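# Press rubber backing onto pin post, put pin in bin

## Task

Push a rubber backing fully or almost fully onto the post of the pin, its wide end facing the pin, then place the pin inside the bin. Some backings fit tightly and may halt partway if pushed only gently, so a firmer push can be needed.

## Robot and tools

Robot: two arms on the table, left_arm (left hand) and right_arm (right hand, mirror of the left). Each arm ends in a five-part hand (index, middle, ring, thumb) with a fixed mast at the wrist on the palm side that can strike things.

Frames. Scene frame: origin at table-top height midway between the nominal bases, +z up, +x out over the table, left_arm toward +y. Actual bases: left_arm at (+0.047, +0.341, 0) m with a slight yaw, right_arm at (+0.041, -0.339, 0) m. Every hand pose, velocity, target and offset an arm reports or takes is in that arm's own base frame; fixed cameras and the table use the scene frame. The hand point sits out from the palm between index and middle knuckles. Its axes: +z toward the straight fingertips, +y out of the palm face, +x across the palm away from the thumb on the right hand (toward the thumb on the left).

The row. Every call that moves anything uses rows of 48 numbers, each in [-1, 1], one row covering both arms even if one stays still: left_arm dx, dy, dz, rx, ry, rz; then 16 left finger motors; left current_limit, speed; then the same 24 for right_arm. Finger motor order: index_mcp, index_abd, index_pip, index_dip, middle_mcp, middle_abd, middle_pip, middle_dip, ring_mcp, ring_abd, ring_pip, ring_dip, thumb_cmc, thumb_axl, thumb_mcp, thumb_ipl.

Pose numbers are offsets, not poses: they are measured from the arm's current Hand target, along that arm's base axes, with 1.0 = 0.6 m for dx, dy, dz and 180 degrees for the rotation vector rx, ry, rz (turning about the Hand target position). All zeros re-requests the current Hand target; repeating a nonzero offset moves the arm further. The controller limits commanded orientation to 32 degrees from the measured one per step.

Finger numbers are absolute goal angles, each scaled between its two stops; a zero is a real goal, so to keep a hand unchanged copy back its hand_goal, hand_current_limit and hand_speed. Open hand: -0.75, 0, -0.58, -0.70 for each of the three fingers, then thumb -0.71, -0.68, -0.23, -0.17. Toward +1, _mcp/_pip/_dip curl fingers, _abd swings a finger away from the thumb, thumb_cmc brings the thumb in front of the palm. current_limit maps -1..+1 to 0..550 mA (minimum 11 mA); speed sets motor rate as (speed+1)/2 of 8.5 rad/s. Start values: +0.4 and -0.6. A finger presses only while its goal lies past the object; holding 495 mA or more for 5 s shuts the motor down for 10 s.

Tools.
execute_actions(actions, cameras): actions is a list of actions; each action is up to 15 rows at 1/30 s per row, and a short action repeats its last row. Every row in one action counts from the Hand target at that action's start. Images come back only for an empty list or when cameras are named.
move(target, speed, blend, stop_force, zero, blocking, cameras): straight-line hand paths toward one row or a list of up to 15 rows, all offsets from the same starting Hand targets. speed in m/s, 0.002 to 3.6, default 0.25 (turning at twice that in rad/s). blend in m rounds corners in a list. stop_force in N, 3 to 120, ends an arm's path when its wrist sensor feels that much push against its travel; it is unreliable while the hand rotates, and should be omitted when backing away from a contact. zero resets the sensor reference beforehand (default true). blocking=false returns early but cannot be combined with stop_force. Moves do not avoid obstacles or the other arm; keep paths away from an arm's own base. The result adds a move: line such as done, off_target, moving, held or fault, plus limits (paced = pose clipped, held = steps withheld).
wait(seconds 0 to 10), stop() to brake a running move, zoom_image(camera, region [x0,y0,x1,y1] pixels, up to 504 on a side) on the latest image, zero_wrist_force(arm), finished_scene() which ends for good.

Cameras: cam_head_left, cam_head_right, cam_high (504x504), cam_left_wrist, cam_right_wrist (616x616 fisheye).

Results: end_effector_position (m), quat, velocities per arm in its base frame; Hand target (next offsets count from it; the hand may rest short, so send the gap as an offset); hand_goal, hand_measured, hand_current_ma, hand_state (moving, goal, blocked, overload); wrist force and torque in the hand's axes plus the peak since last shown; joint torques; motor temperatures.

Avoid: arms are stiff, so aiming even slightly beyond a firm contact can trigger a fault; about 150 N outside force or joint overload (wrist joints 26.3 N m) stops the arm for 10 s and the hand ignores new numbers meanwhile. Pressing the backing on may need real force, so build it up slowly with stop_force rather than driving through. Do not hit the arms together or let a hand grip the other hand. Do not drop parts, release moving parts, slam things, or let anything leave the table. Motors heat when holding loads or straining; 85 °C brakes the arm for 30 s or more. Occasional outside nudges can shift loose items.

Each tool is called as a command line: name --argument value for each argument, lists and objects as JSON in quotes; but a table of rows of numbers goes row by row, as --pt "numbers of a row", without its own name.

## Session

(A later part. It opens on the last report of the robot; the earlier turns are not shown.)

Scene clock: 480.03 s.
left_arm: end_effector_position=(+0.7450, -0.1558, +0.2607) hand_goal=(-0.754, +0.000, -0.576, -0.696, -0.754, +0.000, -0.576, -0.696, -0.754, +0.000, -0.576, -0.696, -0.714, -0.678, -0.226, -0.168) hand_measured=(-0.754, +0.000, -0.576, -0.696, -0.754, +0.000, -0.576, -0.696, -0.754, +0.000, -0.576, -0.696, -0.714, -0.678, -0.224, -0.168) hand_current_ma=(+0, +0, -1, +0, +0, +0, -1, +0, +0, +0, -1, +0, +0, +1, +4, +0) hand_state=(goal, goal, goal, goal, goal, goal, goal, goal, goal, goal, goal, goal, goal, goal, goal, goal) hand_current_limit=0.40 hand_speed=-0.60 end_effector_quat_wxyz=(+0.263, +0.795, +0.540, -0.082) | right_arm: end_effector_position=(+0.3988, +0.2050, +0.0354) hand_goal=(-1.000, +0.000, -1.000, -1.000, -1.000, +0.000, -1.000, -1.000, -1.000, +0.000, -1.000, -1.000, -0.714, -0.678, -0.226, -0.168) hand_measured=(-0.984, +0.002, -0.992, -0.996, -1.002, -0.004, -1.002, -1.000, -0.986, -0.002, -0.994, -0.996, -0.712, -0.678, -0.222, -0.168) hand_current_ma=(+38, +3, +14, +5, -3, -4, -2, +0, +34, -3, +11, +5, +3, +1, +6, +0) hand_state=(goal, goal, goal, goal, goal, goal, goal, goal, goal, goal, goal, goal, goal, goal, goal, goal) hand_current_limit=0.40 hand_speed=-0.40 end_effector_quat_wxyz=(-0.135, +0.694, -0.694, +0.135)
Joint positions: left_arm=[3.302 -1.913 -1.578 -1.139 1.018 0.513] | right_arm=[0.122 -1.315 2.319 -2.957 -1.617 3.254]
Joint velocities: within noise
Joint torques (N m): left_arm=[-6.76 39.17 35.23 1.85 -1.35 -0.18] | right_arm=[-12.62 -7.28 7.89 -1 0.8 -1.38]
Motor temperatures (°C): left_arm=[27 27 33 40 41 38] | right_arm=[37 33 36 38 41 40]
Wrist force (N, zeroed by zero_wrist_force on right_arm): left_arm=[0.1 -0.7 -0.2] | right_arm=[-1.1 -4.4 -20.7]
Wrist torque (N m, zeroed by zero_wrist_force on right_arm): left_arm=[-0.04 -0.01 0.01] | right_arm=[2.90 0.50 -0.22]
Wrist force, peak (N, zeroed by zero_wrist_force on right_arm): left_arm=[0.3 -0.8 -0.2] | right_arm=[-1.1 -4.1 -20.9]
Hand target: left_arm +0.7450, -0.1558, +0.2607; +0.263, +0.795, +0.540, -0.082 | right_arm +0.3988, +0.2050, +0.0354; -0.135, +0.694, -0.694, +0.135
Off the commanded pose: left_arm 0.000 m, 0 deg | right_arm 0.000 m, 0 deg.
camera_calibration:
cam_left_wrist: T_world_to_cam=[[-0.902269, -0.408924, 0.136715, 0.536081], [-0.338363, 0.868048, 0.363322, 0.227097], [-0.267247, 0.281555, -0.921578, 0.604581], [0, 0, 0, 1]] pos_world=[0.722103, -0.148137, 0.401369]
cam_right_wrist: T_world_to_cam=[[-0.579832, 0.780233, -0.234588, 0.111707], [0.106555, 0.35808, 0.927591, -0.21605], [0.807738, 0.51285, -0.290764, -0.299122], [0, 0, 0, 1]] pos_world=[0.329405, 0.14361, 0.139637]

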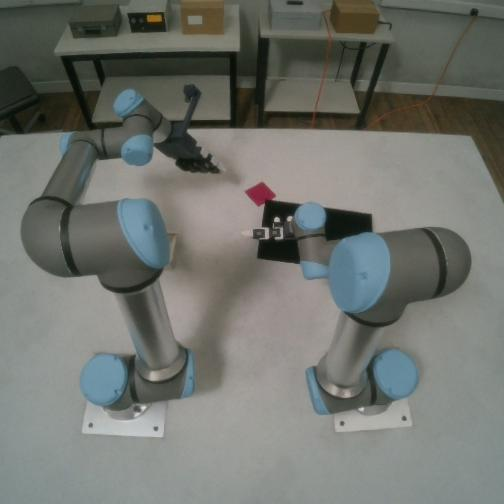

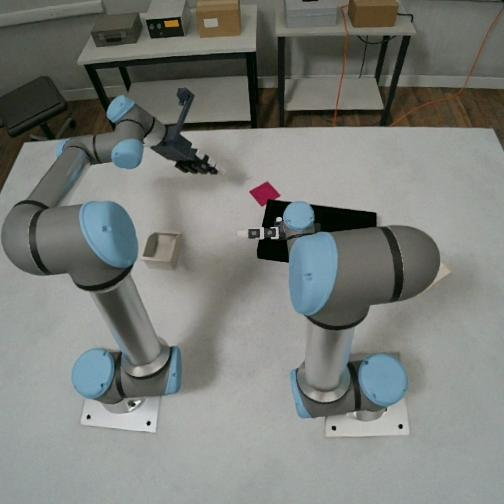

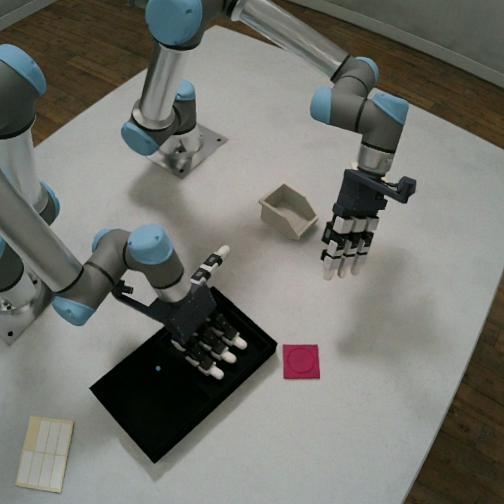

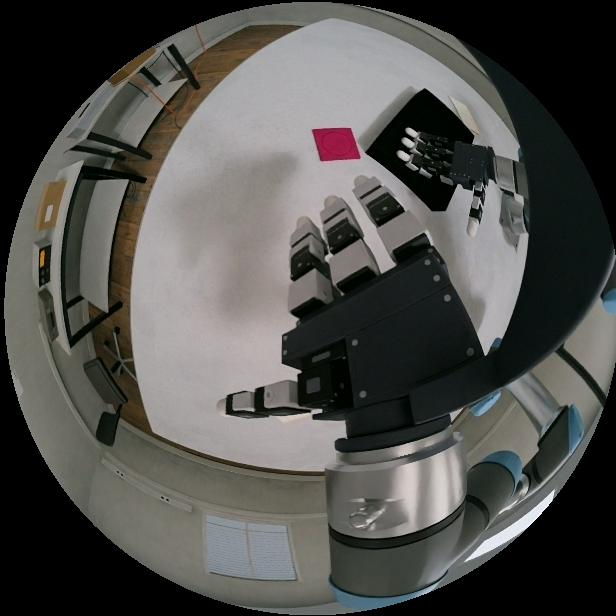

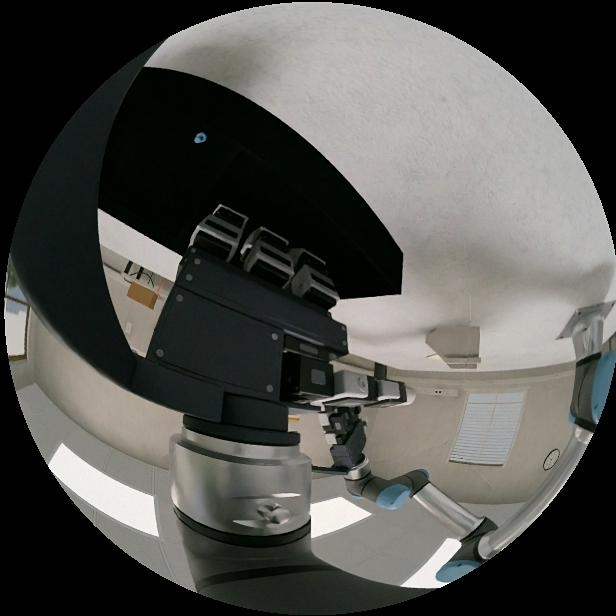

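move --target '[0,0,0,0,0,0,-0.754,0,-0.576,-0.696,-0.754,0,-0.576,-0.696,-0.754,0,-0.576,-0.696,-0.714,-0.678,-0.226,-0.168,0.4,-0.6,-0.0333,0,0.0767,0,0,0,-1,0,-1,-1,-1,0,-1,-1,-1,0,-1,-1,-0.714,-0.678,-0.226,-0.168,0.4,-0.4]' --speed 0.05 --cameras '["cam_high","cam_right_wrist"]'

zoom_image --camera "cam_high" --region '[196, 330, 256, 390]'

zoom_image --camera "cam_right_wrist" --region '[230, 170, 330, 270]'

Scene clock: 482.43 s.
left_arm: end_effector_position=(+0.7450, -0.1558, +0.2607) hand_goal=(-0.754, +0.000, -0.576, -0.696, -0.754, +0.000, -0.576, -0.696, -0.754, +0.000, -0.576, -0.696, -0.714, -0.678, -0.226, -0.168) hand_measured=(-0.754, +0.000, -0.576, -0.696, -0.754, +0.000, -0.576, -0.696, -0.754, +0.000, -0.576, -0.696, -0.714, -0.678, -0.224, -0.168) hand_current_ma=(+0, +0, -1, +0, +0, +0, -1, +0, +0, +0, -1, +0, +0, +1, +4, +0) hand_state=(goal, goal, goal, goal, goal, goal, goal, goal, goal, goal, goal, goal, goal, goal, goal, goal) hand_current_limit=0.40 hand_speed=-0.60 end_effector_quat_wxyz=(+0.263, +0.795, +0.540, -0.082) | right_arm: end_effector_position=(+0.3788, +0.2050, +0.0813) hand_goal=(-1.000, +0.000, -1.000, -1.000, -1.000, +0.000, -1.000, -1.000, -1.000, +0.000, -1.000, -1.000, -0.714, -0.678, -0.226, -0.168) hand_measured=(-0.984, +0.002, -0.992, -0.996, -0.994, -0.004, -1.000, -1.000, -0.986, -0.002, -0.994, -0.996, -0.712, -0.678, -0.222, -0.168) hand_current_ma=(+38, +3, +14, +5, +11, -4, +0, +0, +34, -3, +11, +5, +3, +1, +6, +0) hand_state=(goal, goal, goal, goal, goal, goal, goal, goal, goal, goal, goal, goal, goal, goal, goal, goal) hand_current_limit=0.40 hand_speed=-0.40 end_effector_quat_wxyz=(-0.135, +0.694, -0.694, +0.135)
Joint positions: left_arm=[3.302 -1.913 -1.578 -1.139 1.018 0.513] | right_arm=[0.128 -1.471 2.328 -2.81 -1.619 3.26]
Joint torques (N m): left_arm=[-6.95 38.03 34.79 1.8 -1.36 -0.08] | right_arm=[12.96 -29.33 -15.93 -0.96 -1.31 1.77]
Wrist force (N, zeroed by zero_wrist_force on right_arm): left_arm=[0.3 -0.5 -0.1] | right_arm=[-0.1 0.1 -0.1]
Wrist torque (N m, zeroed by zero_wrist_force on right_arm): left_arm=[-0.02 -0.04 0.02] | right_arm=[0.01 0.03 -0.09]
Wrist force, peak (N, zeroed by zero_wrist_force on right_arm): left_arm=[0.2 -0.7 -0.3] | right_arm=[-1.1 -4.4 -20.8]
Hand target: left_arm +0.7450, -0.1558, +0.2607; +0.263, +0.795, +0.540, -0.082 | right_arm +0.3788, +0.2050, +0.0814; -0.135, +0.694, -0.694, +0.135
Off the commanded pose: left_arm 0.000 m, 0 deg | right_arm 0.000 m, 0 deg.
move: done
camera_calibration:
cam_right_wrist: T_world_to_cam=[[-0.579844, 0.780242, -0.234527, 0.110869], [0.106664, 0.358081, 0.927578, -0.256526], [0.807715, 0.512835, -0.290855, -0.269595], [0, 0, 0, 1]] pos_world=[0.309405, 0.14361, 0.185537]
Images, in order (width x height): cam_high 504x504, cam_right_wrist 616x616.

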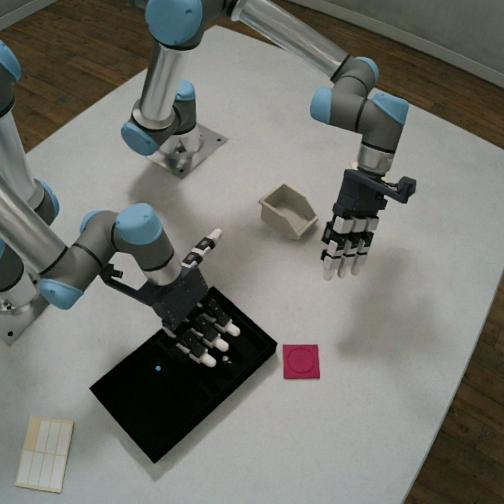

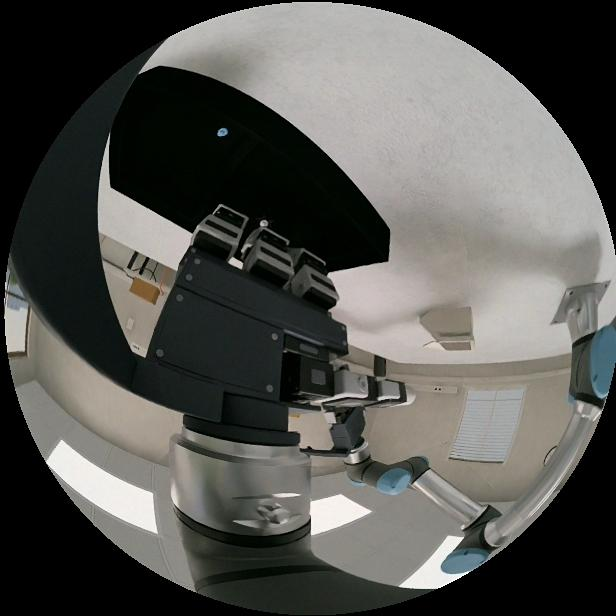

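Scaled by 8.400 from the camera's 504x504 image, which has a finer 720x720 frame.

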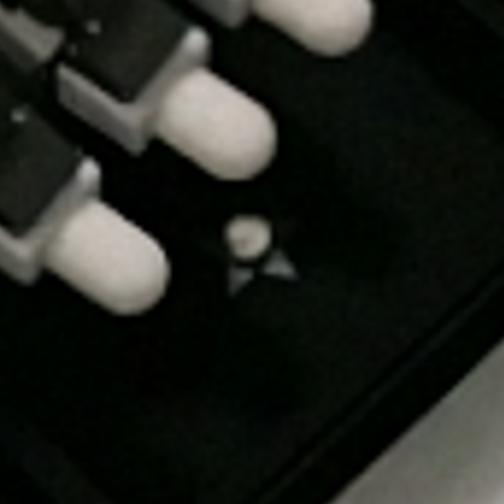

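Scaled by 5.040 from the camera's 616x616 image, which has a finer 880x880 frame.

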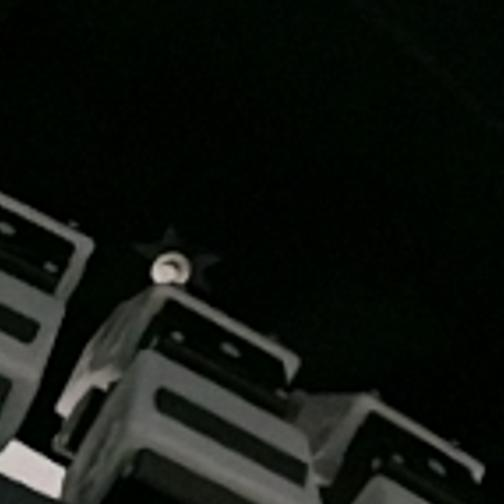

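zoom_image --camera "cam_right_wrist" --region '[252, 210, 276, 234]'

zoom_image --camera "cam_high" --region '[216, 348, 236, 368]'

Scaled by 21.000 from the camera's 616x616 image, which has a finer 880x880 frame.

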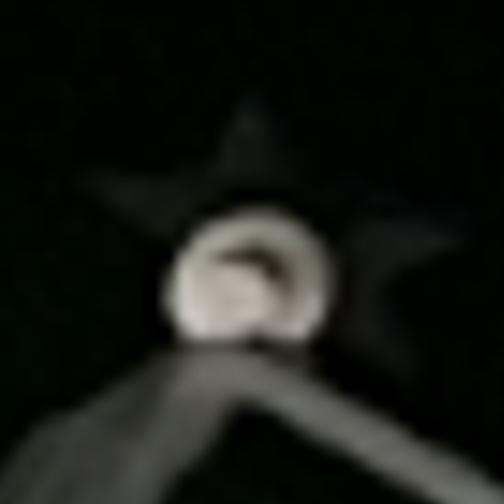

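Scaled by 25.200 from the camera's 504x504 image, which has a finer 720x720 frame.

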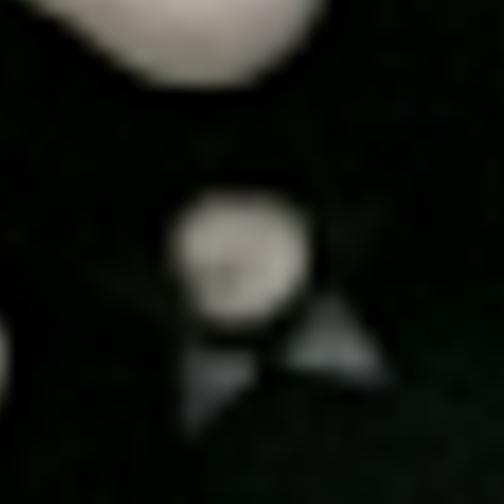

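move --pt "0 0 0 0 0 0 -0.754 0 -0.576 -0.696 -0.754 0 -0.576 -0.696 -0.754 0 -0.576 -0.696 -0.714 -0.678 -0.226 -0.168 0.4 -0.6 0.17 0 0.1667 0 0.1222 0 -1 0 -1 -1 -1 0 -1 -1 -1 0 -1 -1 -0.714 -0.678 -0.226 -0.168 0.4 -0.4" --pt "0 0 0 0 0 0 -0.754 0 -0.576 -0.696 -0.754 0 -0.576 -0.696 -0.754 0 -0.576 -0.696 -0.714 -0.678 -0.226 -0.168 0.4 -0.6 0.17 0 0.1667 0 0.1222 0 -1 0 1 0.2 -1 0 1 0.2 -1 0 1 0.2 -0.714 -0.678 -0.226 -0.168 0.4 -0.4" --speed 0.25 --cameras '["cam_high","cam_right_wrist","cam_left_wrist"]'

zoom_image --camera "cam_left_wrist" --region '[380, 80, 480, 180]'

zoom_image --camera "cam_high" --region '[170, 280, 270, 380]'

Scene clock: 488.83 s.
left_arm: end_effector_position=(+0.7450, -0.1558, +0.2607) hand_goal=(-0.754, +0.000, -0.576, -0.696, -0.754, +0.000, -0.576, -0.696, -0.754, +0.000, -0.576, -0.696, -0.714, -0.678, -0.226, -0.168) hand_measured=(-0.754, +0.000, -0.576, -0.696, -0.754, +0.000, -0.576, -0.696, -0.754, +0.000, -0.576, -0.696, -0.714, -0.678, -0.224, -0.168) hand_current_ma=(+0, +0, -1, +0, +0, +0, -1, +0, +0, +0, -1, +0, +0, +1, +4, +0) hand_state=(goal, goal, goal, goal, goal, goal, goal, goal, goal, goal, goal, goal, goal, goal, goal, goal) hand_current_limit=0.40 hand_speed=-0.60 end_effector_quat_wxyz=(+0.263, +0.795, +0.540, -0.082) | right_arm: end_effector_position=(+0.4808, +0.2050, +0.1814) hand_goal=(-1.000, +0.000, +1.000, +0.200, -1.000, +0.000, +1.000, +0.200, -1.000, +0.000, +1.000, +0.200, -0.714, -0.678, -0.226, -0.168) hand_measured=(-0.996, +0.002, +0.992, +0.196, -0.994, -0.004, +0.994, +0.198, -0.996, -0.002, +0.994, +0.196, -0.712, -0.678, -0.222, -0.168) hand_current_ma=(+8, +3, -14, -4, +9, -4, -12, -4, +7, -3, -11, -5, +3, +1, +6, +0) hand_state=(goal, goal, goal, goal, goal, goal, goal, goal, goal, goal, goal, goal, goal, goal, goal, goal) hand_current_limit=0.40 hand_speed=-0.40 end_effector_quat_wxyz=(-0.001, +0.707, -0.707, +0.000)
Joint positions: left_arm=[3.302 -1.913 -1.578 -1.139 1.018 0.513] | right_arm=[0.086 -1.283 1.7 -1.99 -1.571 3.227]
Joint torques (N m): left_arm=[-7.21 39.11 34.74 1.87 -1.16 -0.14] | right_arm=[13.09 -26.7 -35.75 -0.41 -1.28 -1.44]
Wrist force (N, zeroed by zero_wrist_force on right_arm): left_arm=[0.3 -0.6 0.0] | right_arm=[-0.2 0.7 -0.1]
Wrist torque (N m, zeroed by zero_wrist_force on right_arm): left_arm=[-0.04 -0.04 0.03] | right_arm=[0.10 0.04 -0.05]
Wrist force, peak (N, zeroed by zero_wrist_force on right_arm): left_arm=[0.4 -0.8 -0.2] | right_arm=[-0.3 1.6 0.4]
Hand target: left_arm +0.7450, -0.1558, +0.2607; +0.263, +0.795, +0.540, -0.082 | right_arm +0.4808, +0.2050, +0.1814; -0.001, +0.707, -0.707, +0.000
Off the commanded pose: left_arm 0.000 m, 0 deg | right_arm 0.000 m, 0 deg.
move: done
camera_calibration:
cam_left_wrist: T_world_to_cam=[[-0.902269, -0.408924, 0.136715, 0.536081], [-0.338363, 0.868048, 0.363322, 0.227097], [-0.267247, 0.281555, -0.921578, 0.604581], [0, 0, 0, 1]] pos_world=[0.722103, -0.148137, 0.401369]
cam_right_wrist: T_world_to_cam=[[-0.625473, 0.780246, -0.000310003, 0.172961], [0.446216, 0.358028, 0.820187, -0.504043], [0.640059, 0.512866, -0.572095, -0.19128], [0, 0, 0, 1]] pos_world=[0.455525, 0.14361, 0.304033]
Images, in order (width x height): cam_high 504x504, cam_left_wrist 616x616, cam_right_wrist 616x616.

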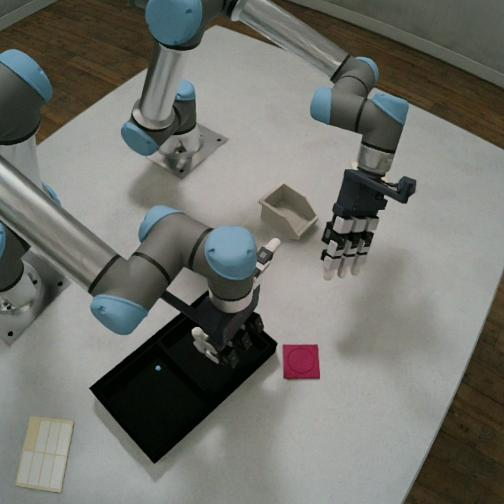

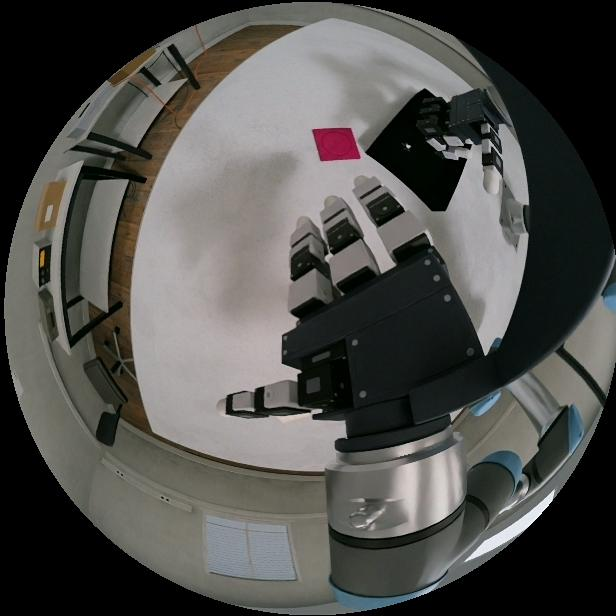

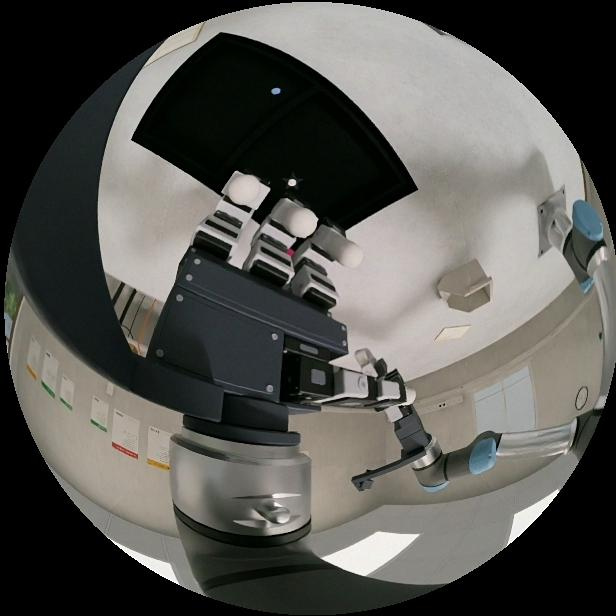

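Scaled by 5.040 from the camera's 616x616 image, which has a finer 880x880 frame.

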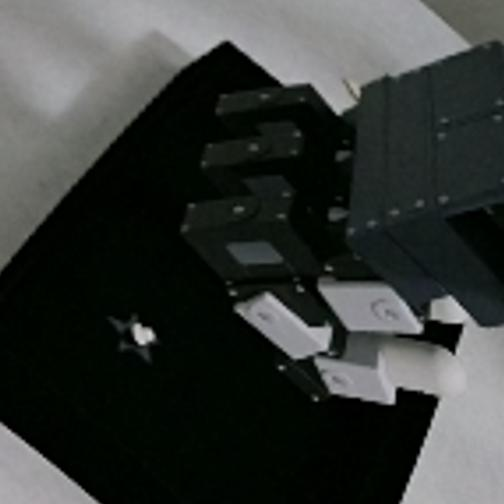

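Scaled by 5.040 from the camera's 504x504 image, which has a finer 720x720 frame.

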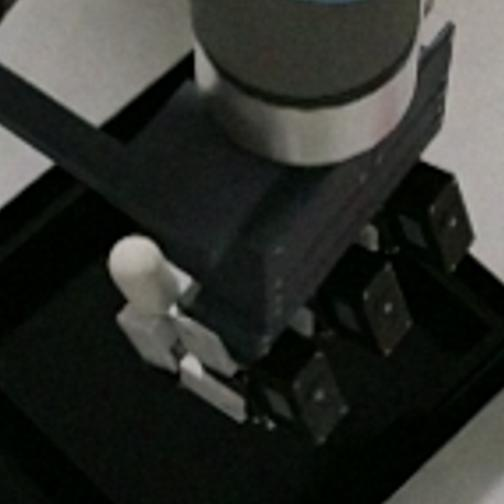

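zoom_image --camera "cam_right_wrist" --region '[271, 160, 311, 200]'

zoom_image --camera "cam_left_wrist" --region '[392, 132, 422, 162]'

Scaled by 12.600 from the camera's 616x616 image, which has a finer 880x880 frame.

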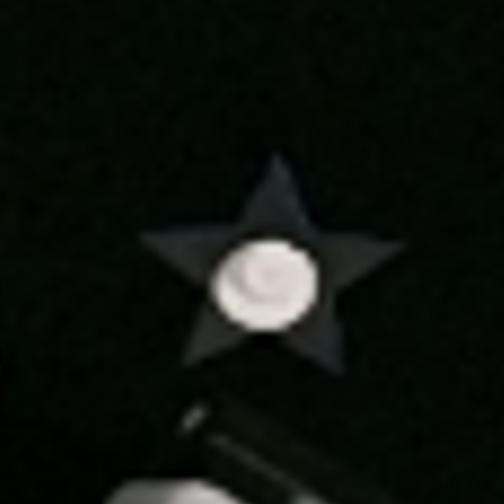

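Scaled by 16.800 from the camera's 616x616 image, which has a finer 880x880 frame.

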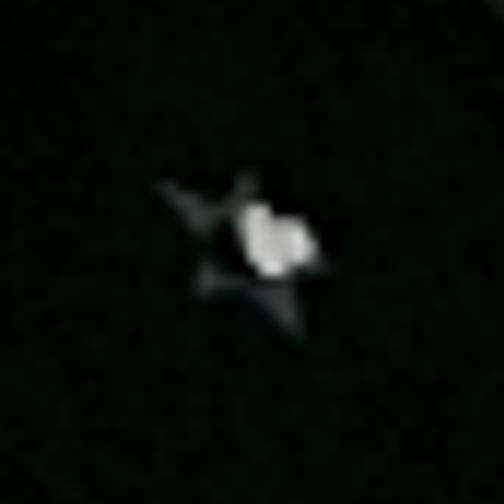

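move --target '[0,0,0,0,0,0,-0.754,0,-0.576,-0.696,-0.754,0,-0.576,-0.696,-0.754,0,-0.576,-0.696,-0.714,-0.678,-0.226,-0.168,0.4,-0.6,-0.0047,-0.0017,-0.1607,0,0,0,-1,0,1,0.2,-1,0,1,0.2,-1,0,1,0.2,-0.714,-0.678,-0.226,-0.168,0.4,-0.4]' --speed 0.1 --cameras '["cam_high","cam_left_wrist"]'

zoom_image --camera "cam_left_wrist" --region '[385, 115, 445, 175]'

zoom_image --camera "cam_high" --region '[190, 320, 260, 390]'

Scene clock: 491.23 s.
left_arm: end_effector_position=(+0.7450, -0.1558, +0.2607) hand_goal=(-0.754, +0.000, -0.576, -0.696, -0.754, +0.000, -0.576, -0.696, -0.754, +0.000, -0.576, -0.696, -0.714, -0.678, -0.226, -0.168) hand_measured=(-0.754, +0.000, -0.576, -0.696, -0.754, +0.000, -0.576, -0.696, -0.754, +0.000, -0.576, -0.696, -0.714, -0.678, -0.224, -0.168) hand_current_ma=(+0, +0, -1, +0, +0, +0, -1, +0, +0, +0, -1, +0, +0, +1, +4, +0) hand_state=(goal, goal, goal, goal, goal, goal, goal, goal, goal, goal, goal, goal, goal, goal, goal, goal) hand_current_limit=0.40 hand_speed=-0.60 end_effector_quat_wxyz=(+0.263, +0.795, +0.540, -0.082) | right_arm: end_effector_position=(+0.4780, +0.2040, +0.0851) hand_goal=(-1.000, +0.000, +1.000, +0.200, -1.000, +0.000, +1.000, +0.200, -1.000, +0.000, +1.000, +0.200, -0.714, -0.678, -0.226, -0.168) hand_measured=(-0.996, +0.002, +0.992, +0.196, -0.996, -0.004, +0.994, +0.198, -0.996, -0.002, +0.994, +0.196, -0.712, -0.678, -0.222, -0.168) hand_current_ma=(+7, +3, -13, -4, +8, -4, -11, -4, +7, -3, -11, -5, +3, +1, +6, +0) hand_state=(goal, goal, goal, goal, goal, goal, goal, goal, goal, goal, goal, goal, goal, goal, goal, goal) hand_current_limit=0.40 hand_speed=-0.40 end_effector_quat_wxyz=(-0.001, +0.707, -0.707, +0.000)
Joint positions: left_arm=[3.302 -1.913 -1.578 -1.139 1.018 0.513] | right_arm=[0.084 -1.171 1.827 -2.228 -1.571 3.225]
Joint torques (N m): left_arm=[-7.19 39.19 35.51 1.9 -1.21 -0.14] | right_arm=[-10.61 -29.23 -4.39 -4.19 0.71 -0.83]
Wrist force (N, zeroed by zero_wrist_force on right_arm): left_arm=[0.2 -0.5 0.0] | right_arm=[-0.5 0.6 -0.1]
Wrist torque (N m, zeroed by zero_wrist_force on right_arm): left_arm=[-0.02 -0.02 0.01] | right_arm=[0.10 0.08 -0.07]
Wrist force, peak (N, zeroed by zero_wrist_force on right_arm): left_arm=[0.1 -0.8 -0.2] | right_arm=[-0.1 0.6 -1.0]
Hand target: left_arm +0.7450, -0.1558, +0.2607; +0.263, +0.795, +0.540, -0.082 | right_arm +0.4780, +0.2040, +0.0850; -0.001, +0.707, -0.707, +0.000
Off the commanded pose: left_arm 0.000 m, 0 deg | right_arm 0.000 m, 0 deg.
move: done
camera_calibration:
cam_left_wrist: T_world_to_cam=[[-0.902269, -0.408924, 0.136715, 0.536081], [-0.338363, 0.868048, 0.363322, 0.227097], [-0.267247, 0.281555, -0.921578, 0.604581], [0, 0, 0, 1]] pos_world=[0.722103, -0.148137, 0.401369]
Images, in order (width x height): cam_high 504x504, cam_left_wrist 616x616.

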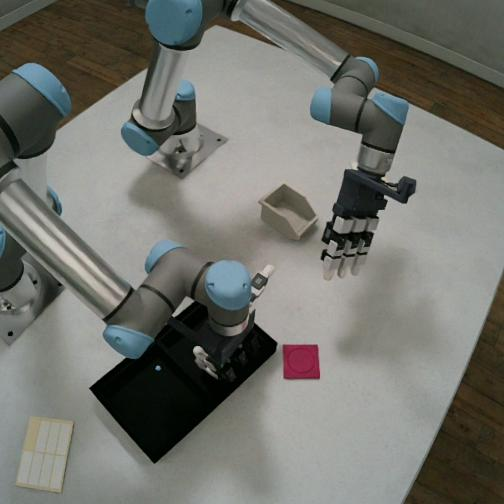

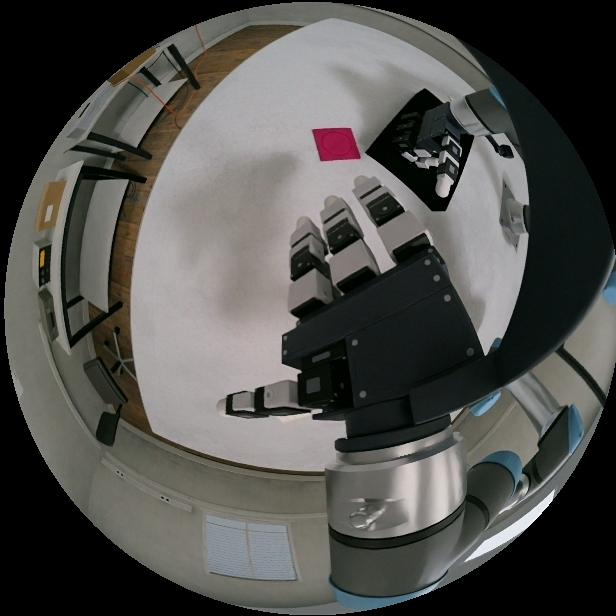

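Scaled by 8.400 from the camera's 616x616 image, which has a finer 880x880 frame.

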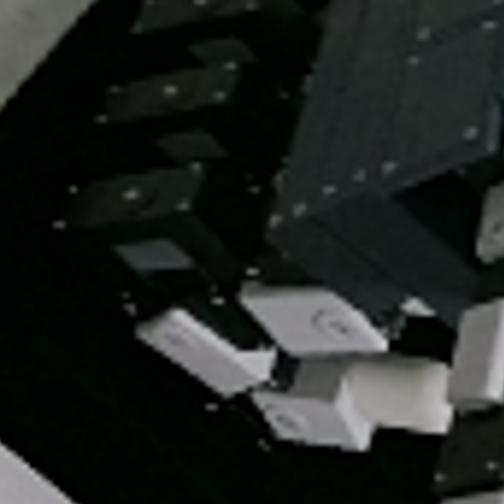

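Scaled by 7.200 from the camera's 504x504 image, which has a finer 720x720 frame.

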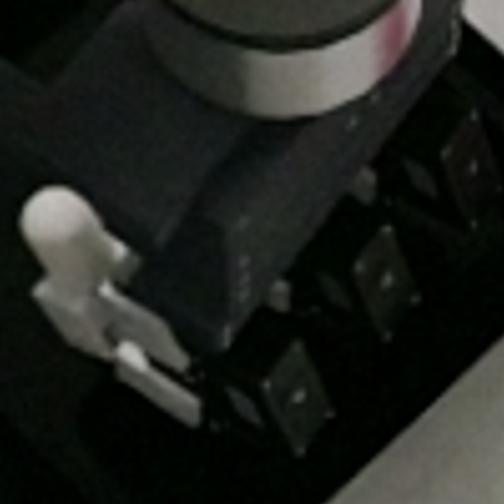

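zero_wrist_force --arm "right_arm"

move --target '[0,0,0,0,0,0,-0.754,0,-0.576,-0.696,-0.754,0,-0.576,-0.696,-0.754,0,-0.576,-0.696,-0.714,-0.678,-0.226,-0.168,0.4,-0.6,0,0,-0.055,0,0,0,-1,0,1,0.2,-1,0,1,0.2,-1,0,1,0.2,-0.714,-0.678,-0.226,-0.168,0.4,-0.4]' --speed 0.015 --stop_force 3

Wrist force sensor zeroed.

Scene clock: 493.53 s.
left_arm: end_effector_position=(+0.7450, -0.1558, +0.2607) hand_goal=(-0.754, +0.000, -0.576, -0.696, -0.754, +0.000, -0.576, -0.696, -0.754, +0.000, -0.576, -0.696, -0.714, -0.678, -0.226, -0.168) hand_measured=(-0.754, +0.000, -0.576, -0.696, -0.754, +0.000, -0.576, -0.696, -0.754, +0.000, -0.576, -0.696, -0.714, -0.678, -0.224, -0.168) hand_current_ma=(+0, +0, -1, +0, +0, +0, -1, +0, +0, +0, -1, +0, +0, +1, +4, +0) hand_state=(goal, goal, goal, goal, goal, goal, goal, goal, goal, goal, goal, goal, goal, goal, goal, goal) hand_current_limit=0.40 hand_speed=-0.60 end_effector_quat_wxyz=(+0.263, +0.795, +0.540, -0.082) | right_arm: end_effector_position=(+0.4780, +0.2040, +0.0733) hand_goal=(-1.000, +0.000, +1.000, +0.200, -1.000, +0.000, +1.000, +0.200, -1.000, +0.000, +1.000, +0.200, -0.714, -0.678, -0.226, -0.168) hand_measured=(-0.996, +0.002, +0.992, +0.196, -0.996, -0.004, +0.994, +0.198, -1.000, -0.002, +0.994, +0.196, -0.712, -0.678, -0.222, -0.168) hand_current_ma=(+7, +3, -13, -4, +8, -4, -11, -4, +0, -3, -11, -5, +3, +1, +6, +0) hand_state=(goal, goal, goal, goal, goal, goal, goal, goal, goal, goal, goal, goal, goal, goal, goal, goal) hand_current_limit=0.40 hand_speed=-0.40 end_effector_quat_wxyz=(-0.001, +0.707, -0.707, +0.000)
Joint positions: left_arm=[3.302 -1.913 -1.578 -1.139 1.018 0.513] | right_arm=[0.084 -1.153 1.838 -2.257 -1.571 3.225]
Joint torques (N m): left_arm=[-7.34 38.49 35 1.97 -1.16 -0.13] | right_arm=[-8.35 -43.04 -32.68 -0.93 0.35 1.28]
Wrist force (N, zeroed by zero_wrist_force on right_arm): left_arm=[0.3 -0.5 0.0] | right_arm=[0.2 1.0 -1.3]
Wrist torque (N m, zeroed by zero_wrist_force on right_arm): left_arm=[-0.02 -0.04 0.03] | right_arm=[0.13 0.04 0.08]
Wrist force, peak (N, zeroed by zero_wrist_force on right_arm): left_arm=[0.4 -0.7 -0.3] | right_arm=[0.2 3.2 -11.2]
Hand target: left_arm +0.7450, -0.1558, +0.2607; +0.263, +0.795, +0.540, -0.082 | right_arm +0.4780, +0.2040, +0.0733; -0.001, +0.707, -0.707, +0.000 (not the last commanded pose)
Off the commanded pose: left_arm 0.000 m, 0 deg | right_arm 0.021 m, 0 deg.
move: contact (right_arm)

execute_actions --actions '[]' --cameras '["cam_high","cam_left_wrist","cam_right_wrist"]'

zoom_image --camera "cam_high" --region '[180, 310, 280, 410]'

zoom_image --camera "cam_left_wrist" --region '[370, 90, 470, 190]'

Scene clock: 494.97 s.
left_arm: end_effector_position=(+0.7450, -0.1558, +0.2607) hand_goal=(-0.754, +0.000, -0.576, -0.696, -0.754, +0.000, -0.576, -0.696, -0.754, +0.000, -0.576, -0.696, -0.714, -0.678, -0.226, -0.168) hand_measured=(-0.754, +0.000, -0.576, -0.696, -0.754, +0.000, -0.576, -0.696, -0.754, +0.000, -0.576, -0.696, -0.714, -0.678, -0.224, -0.168) hand_current_ma=(+0, +0, -1, +0, +0, +0, -1, +0, +0, +0, -1, +0, +0, +1, +4, +0) hand_state=(goal, goal, goal, goal, goal, goal, goal, goal, goal, goal, goal, goal, goal, goal, goal, goal) hand_current_limit=0.40 hand_speed=-0.60 end_effector_quat_wxyz=(+0.263, +0.795, +0.540, -0.082) | right_arm: end_effector_position=(+0.4780, +0.2040, +0.0733) hand_goal=(-1.000, +0.000, +1.000, +0.200, -1.000, +0.000, +1.000, +0.200, -1.000, +0.000, +1.000, +0.200, -0.714, -0.678, -0.226, -0.168) hand_measured=(-0.996, +0.002, +0.992, +0.196, -0.996, -0.004, +0.994, +0.198, -1.000, -0.002, +0.994, +0.196, -0.712, -0.678, -0.222, -0.168) hand_current_ma=(+7, +3, -13, -4, +8, -4, -11, -4, +0, -3, -11, -5, +3, +1, +6, +0) hand_state=(goal, goal, goal, goal, goal, goal, goal, goal, goal, goal, goal, goal, goal, goal, goal, goal) hand_current_limit=0.40 hand_speed=-0.40 end_effector_quat_wxyz=(-0.001, +0.707, -0.707, +0.000)
Joint positions: left_arm=[3.302 -1.913 -1.578 -1.139 1.018 0.513] | right_arm=[0.084 -1.153 1.838 -2.257 -1.571 3.225]
Joint velocities: within noise
Joint torques (N m): left_arm=[-7.89 38.47 35.23 1.94 -1.25 -0.08] | right_arm=[-6.5 -43.44 -31.38 -2.07 0.52 0.96]
Motor temperatures (°C): left_arm=[27 27 33 40 41 38] | right_arm=[37 33 36 38 41 39]
Wrist force (N, zeroed by zero_wrist_force on right_arm): left_arm=[0.2 -0.6 -0.1] | right_arm=[0.1 0.7 -1.1]
Wrist torque (N m, zeroed by zero_wrist_force on right_arm): left_arm=[-0.02 -0.02 0.01] | right_arm=[0.10 0.05 0.06]
Wrist force, peak (N, zeroed by zero_wrist_force on right_arm): left_arm=[0.1 -0.8 -0.1] | right_arm=[0.1 1.0 -1.3]
Hand target: left_arm +0.7450, -0.1558, +0.2607; +0.263, +0.795, +0.540, -0.082 | right_arm +0.4780, +0.2040, +0.0733; -0.001, +0.707, -0.707, +0.000 (not the last commanded pose)
Off the commanded pose: left_arm 0.000 m, 0 deg | right_arm 0.021 m, 0 deg.
camera_calibration:
cam_left_wrist: T_world_to_cam=[[-0.902269, -0.408924, 0.136715, 0.536081], [-0.338363, 0.868048, 0.363322, 0.227097], [-0.267247, 0.281555, -0.921578, 0.604581], [0, 0, 0, 1]] pos_world=[0.722103, -0.148137, 0.401369]
cam_right_wrist: T_world_to_cam=[[-0.625473, 0.780246, -0.000310003, 0.171956], [0.446216, 0.358028, 0.820187, -0.413774], [0.640059, 0.512866, -0.572095, -0.250818], [0, 0, 0, 1]] pos_world=[0.452725, 0.14261, 0.195933]
Images, in order (width x height): cam_high 504x504, cam_left_wrist 616x616, cam_right_wrist 616x616.

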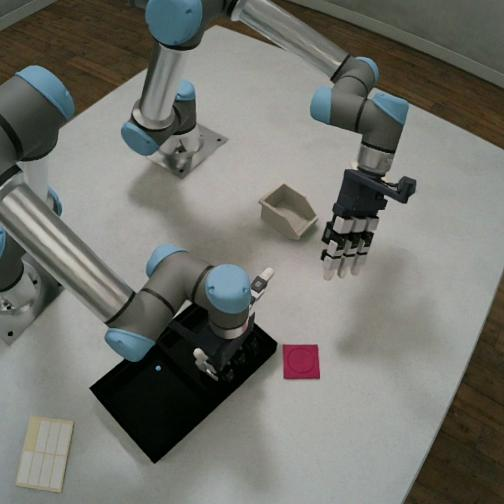

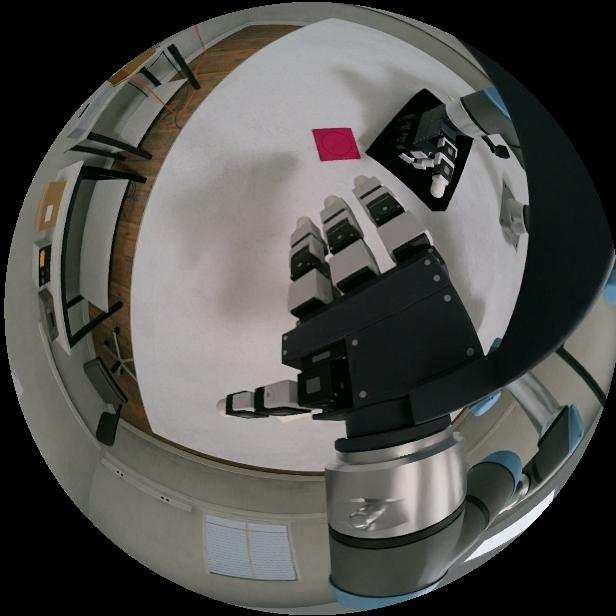

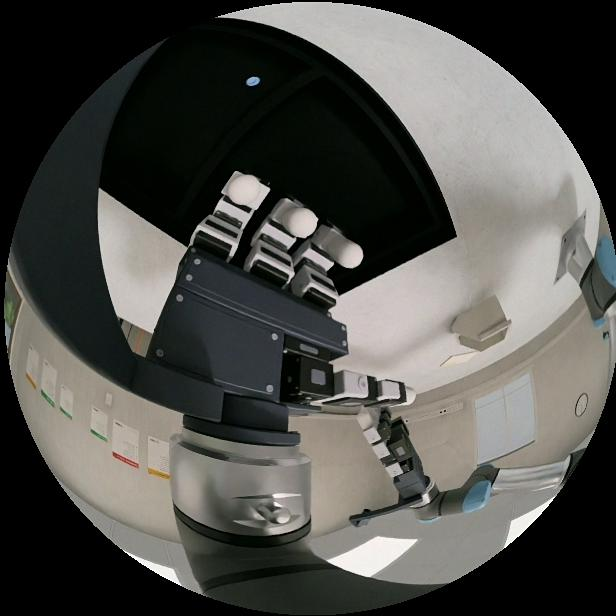

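Scaled by 5.040 from the camera's 504x504 image, which has a finer 720x720 frame.

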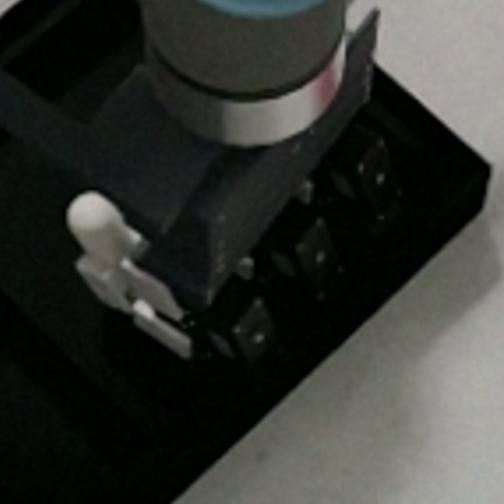

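Scaled by 5.040 from the camera's 616x616 image, which has a finer 880x880 frame.

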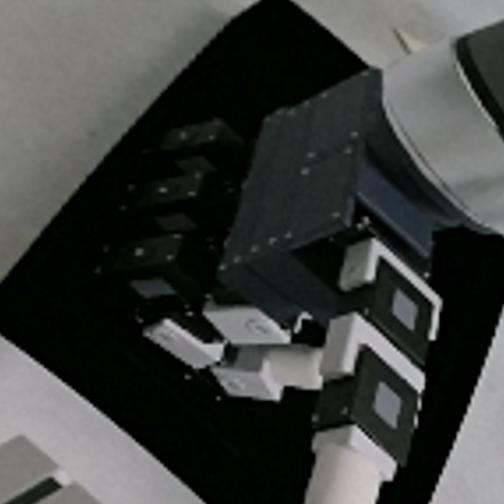

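move --target '[0,0,0,0,0,0,-0.754,0,-0.576,-0.696,-0.754,0,-0.576,-0.696,-0.754,0,-0.576,-0.696,-0.714,-0.678,-0.226,-0.168,0.4,-0.6,0,0,-0.0012,0,0,0,-1,0,1,0.2,-1,0,1,0.2,-1,0,1,0.2,-0.714,-0.678,-0.226,-0.168,0.4,-0.4]' --speed 0.01

Scene clock: 497.37 s.
left_arm: end_effector_position=(+0.7450, -0.1558, +0.2607) hand_goal=(-0.754, +0.000, -0.576, -0.696, -0.754, +0.000, -0.576, -0.696, -0.754, +0.000, -0.576, -0.696, -0.714, -0.678, -0.226, -0.168) hand_measured=(-0.754, +0.000, -0.576, -0.696, -0.754, +0.000, -0.576, -0.696, -0.754, +0.000, -0.576, -0.696, -0.714, -0.678, -0.224, -0.168) hand_current_ma=(+0, +0, -1, +0, +0, +0, -1, +0, +0, +0, -1, +0, +0, +1, +4, +0) hand_state=(goal, goal, goal, goal, goal, goal, goal, goal, goal, goal, goal, goal, goal, goal, goal, goal) hand_current_limit=0.40 hand_speed=-0.60 end_effector_quat_wxyz=(+0.263, +0.795, +0.540, -0.082) | right_arm: end_effector_position=(+0.4780, +0.2040, +0.0726) hand_goal=(-1.000, +0.000, +1.000, +0.200, -1.000, +0.000, +1.000, +0.200, -1.000, +0.000, +1.000, +0.200, -0.714, -0.678, -0.226, -0.168) hand_measured=(-0.996, +0.002, +0.992, +0.196, -0.996, -0.004, +0.994, +0.198, -1.000, -0.002, +0.994, +0.196, -0.712, -0.678, -0.222, -0.168) hand_current_ma=(+7, +3, -13, -4, +8, -4, -11, -4, +0, -3, -11, -5, +3, +1, +6, +0) hand_state=(goal, goal, goal, goal, goal, goal, goal, goal, goal, goal, goal, goal, goal, goal, goal, goal) hand_current_limit=0.40 hand_speed=-0.40 end_effector_quat_wxyz=(-0.001, +0.707, -0.707, +0.001)
Joint positions: left_arm=[3.302 -1.913 -1.578 -1.139 1.018 0.513] | right_arm=[0.084 -1.152 1.838 -2.259 -1.571 3.225]
Joint torques (N m): left_arm=[-7.59 38.64 35.07 1.84 -1.11 -0.07] | right_arm=[-7.09 -22.01 -0.53 -3.21 0.59 0.61]
Wrist force (N, zeroed by zero_wrist_force on right_arm): left_arm=[0.3 -0.5 0.0] | right_arm=[0.7 2.3 -11.9]
Wrist torque (N m, zeroed by zero_wrist_force on right_arm): left_arm=[-0.02 -0.04 0.02] | right_arm=[1.46 0.85 0.22]
Wrist force, peak (N, zeroed by zero_wrist_force on right_arm): left_arm=[0.4 -0.7 -0.1] | right_arm=[0.7 2.3 -11.9]
Hand target: left_arm +0.7450, -0.1558, +0.2607; +0.263, +0.795, +0.540, -0.082 | right_arm +0.4780, +0.2040, +0.0726; -0.001, +0.707, -0.707, +0.000
Off the commanded pose: left_arm 0.000 m, 0 deg | right_arm 0.000 m, 0 deg.
move: done

move --pt "0 0 0 0 0 0 -0.754 0 -0.576 -0.696 -0.754 0 -0.576 -0.696 -0.754 0 -0.576 -0.696 -0.714 -0.678 -0.226 -0.168 0.4 -0.6 0 0 0.1 0 0 0 -1 0 1 0.2 -1 0 1 0.2 -1 0 1 0.2 -0.714 -0.678 -0.226 -0.168 0.4 -0.4" --pt "0 0 0 0 0 0 -0.754 0 -0.576 -0.696 -0.754 0 -0.576 -0.696 -0.754 0 -0.576 -0.696 -0.714 -0.678 -0.226 -0.168 0.4 -0.6 0.0917 0.0883 0.11 0 0 -0.5 -1 0 1 0.2 -1 0 1 0.2 -1 0 1 0.2 -0.714 -0.678 -0.226 -0.168 0.4 -0.4" --speed '[0.1,0.3]' --blend '[0.01,0]' --cameras '["cam_high","cam_right_wrist","cam_left_wrist"]'

zoom_image --camera "cam_left_wrist" --region '[370, 90, 470, 190]'

zoom_image --camera "cam_high" --region '[180, 300, 280, 400]'

zoom_image --camera "cam_right_wrist" --region '[180, 130, 380, 330]'

Scene clock: 502.97 s.
left_arm: end_effector_position=(+0.7450, -0.1558, +0.2607) hand_goal=(-0.754, +0.000, -0.576, -0.696, -0.754, +0.000, -0.576, -0.696, -0.754, +0.000, -0.576, -0.696, -0.714, -0.678, -0.226, -0.168) hand_measured=(-0.754, +0.000, -0.576, -0.696, -0.754, +0.000, -0.576, -0.696, -0.754, +0.000, -0.576, -0.696, -0.714, -0.678, -0.224, -0.168) hand_current_ma=(+0, +0, -1, +0, +0, +0, -1, +0, +0, +0, -1, +0, +0, +1, +4, +0) hand_state=(goal, goal, goal, goal, goal, goal, goal, goal, goal, goal, goal, goal, goal, goal, goal, goal) hand_current_limit=0.40 hand_speed=-0.60 end_effector_quat_wxyz=(+0.263, +0.795, +0.540, -0.082) | right_arm: end_effector_position=(+0.5330, +0.2570, +0.1386) hand_goal=(-1.000, +0.000, +1.000, +0.200, -1.000, +0.000, +1.000, +0.200, -1.000, +0.000, +1.000, +0.200, -0.714, -0.678, -0.226, -0.168) hand_measured=(-0.996, +0.002, +0.992, +0.196, -0.996, -0.004, +0.994, +0.198, -1.000, -0.002, +0.994, +0.196, -0.712, -0.678, -0.222, -0.168) hand_current_ma=(+7, +3, -13, -4, +7, -4, -11, -4, +0, -3, -11, -5, +3, +1, +6, +0) hand_state=(goal, goal, goal, goal, goal, goal, goal, goal, goal, goal, goal, goal, goal, goal, goal, goal) hand_current_limit=0.40 hand_speed=-0.40 end_effector_quat_wxyz=(+0.000, +0.000, +1.000, -0.001)
Joint positions: left_arm=[3.302 -1.913 -1.578 -1.139 1.018 0.513] | right_arm=[0.075 -1.356 1.919 -2.134 -1.572 4.787]
Joint torques (N m): left_arm=[-7.75 38.58 34.47 1.82 -1.08 0.05] | right_arm=[12.83 -37.58 -6.08 -4.23 -1.32 1.61]
Wrist force (N, zeroed by zero_wrist_force on right_arm): left_arm=[0.1 -0.5 0.0] | right_arm=[0.2 -0.3 0.2]
Wrist torque (N m, zeroed by zero_wrist_force on right_arm): left_arm=[-0.03 -0.02 0.01] | right_arm=[-0.07 -0.03 -0.09]
Wrist force, peak (N, zeroed by zero_wrist_force on right_arm): left_arm=[0.5 -0.7 -0.2] | right_arm=[0.5 1.9 -15.0]
Hand target: left_arm +0.7450, -0.1558, +0.2607; +0.263, +0.795, +0.540, -0.082 | right_arm +0.5330, +0.2570, +0.1386; +0.000, +0.000, +1.000, -0.001
Off the commanded pose: left_arm 0.000 m, 0 deg | right_arm 0.000 m, 0 deg.
move: done
camera_calibration:
cam_left_wrist: T_world_to_cam=[[-0.902269, -0.408924, 0.136715, 0.536081], [-0.338363, 0.868048, 0.363322, 0.227097], [-0.267247, 0.281555, -0.921578, 0.604581], [0, 0, 0, 1]] pos_world=[0.722103, -0.148137, 0.401369]
cam_right_wrist: T_world_to_cam=[[0.780174, 0.625562, -0.00022863, -0.544397], [0.358032, -0.446222, 0.820182, -0.257116], [0.512973, -0.639967, -0.572102, 0.0880548], [0, 0, 0, 1]] pos_world=[0.47161, 0.282175, 0.261134]
Images, in order (width x height): cam_high 504x504, cam_left_wrist 616x616, cam_right_wrist 616x616.

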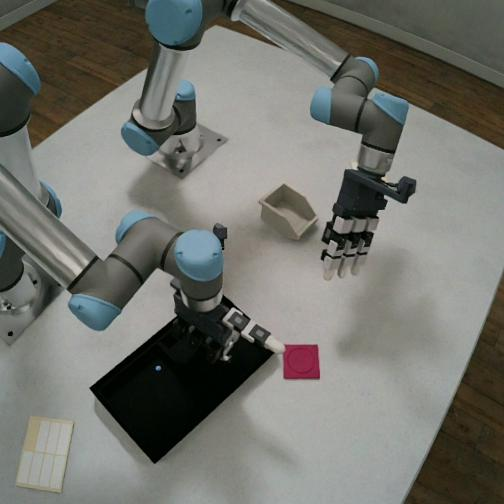

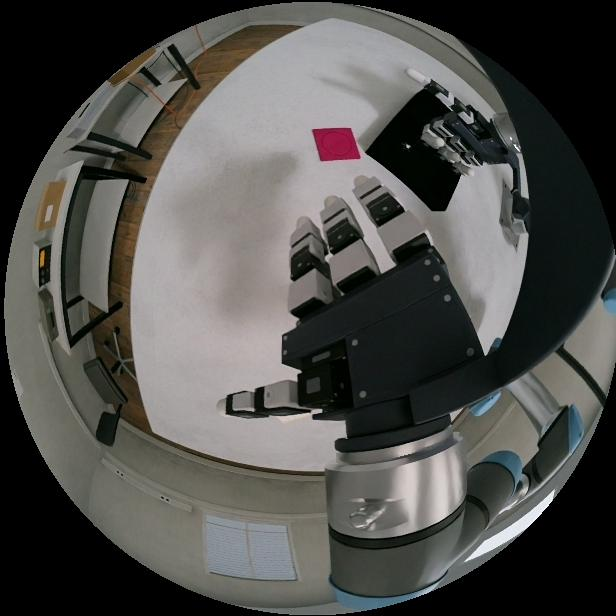

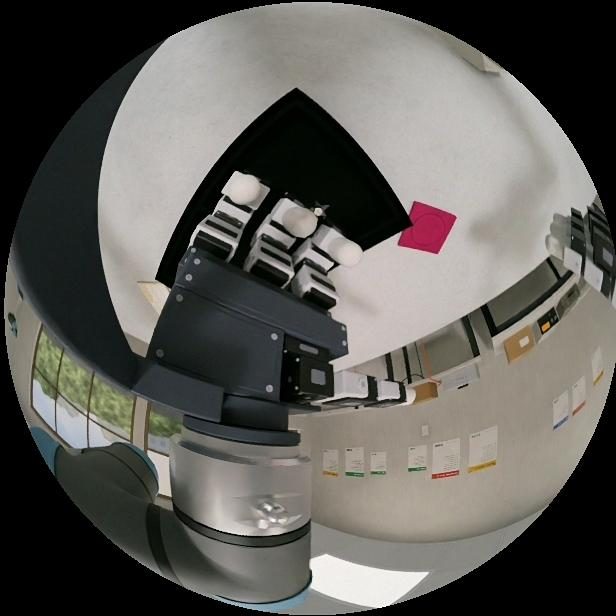

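Scaled by 5.040 from the camera's 616x616 image, which has a finer 880x880 frame.

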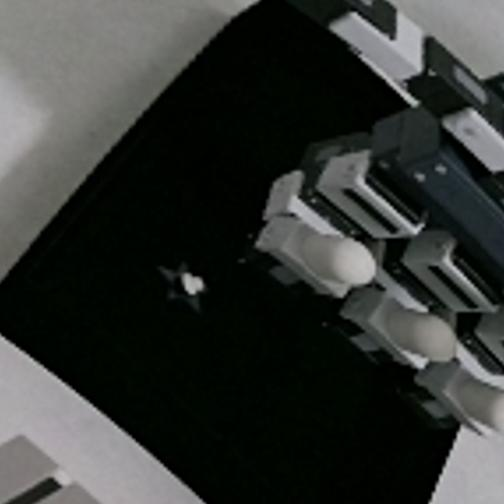

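Scaled by 5.040 from the camera's 504x504 image, which has a finer 720x720 frame.

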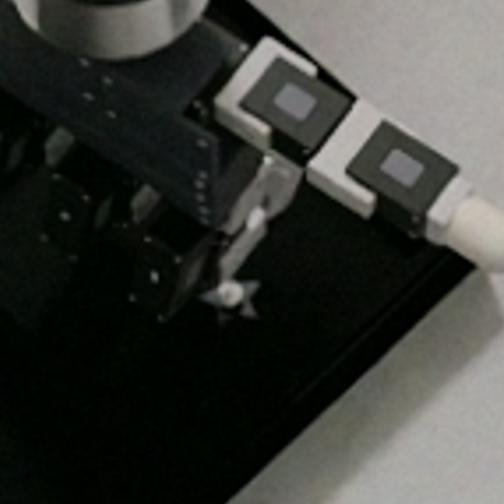

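Scaled by 2.520 from the camera's 616x616 image, which has a finer 880x880 frame.

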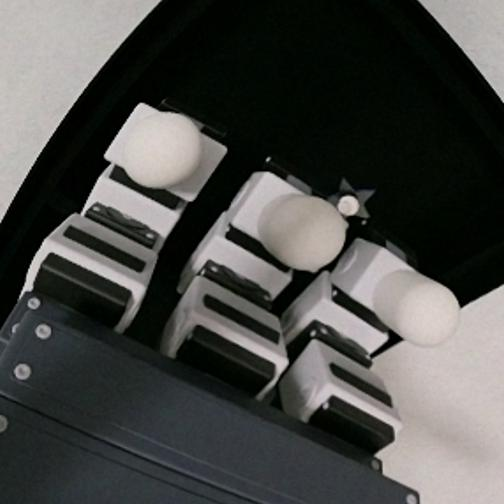

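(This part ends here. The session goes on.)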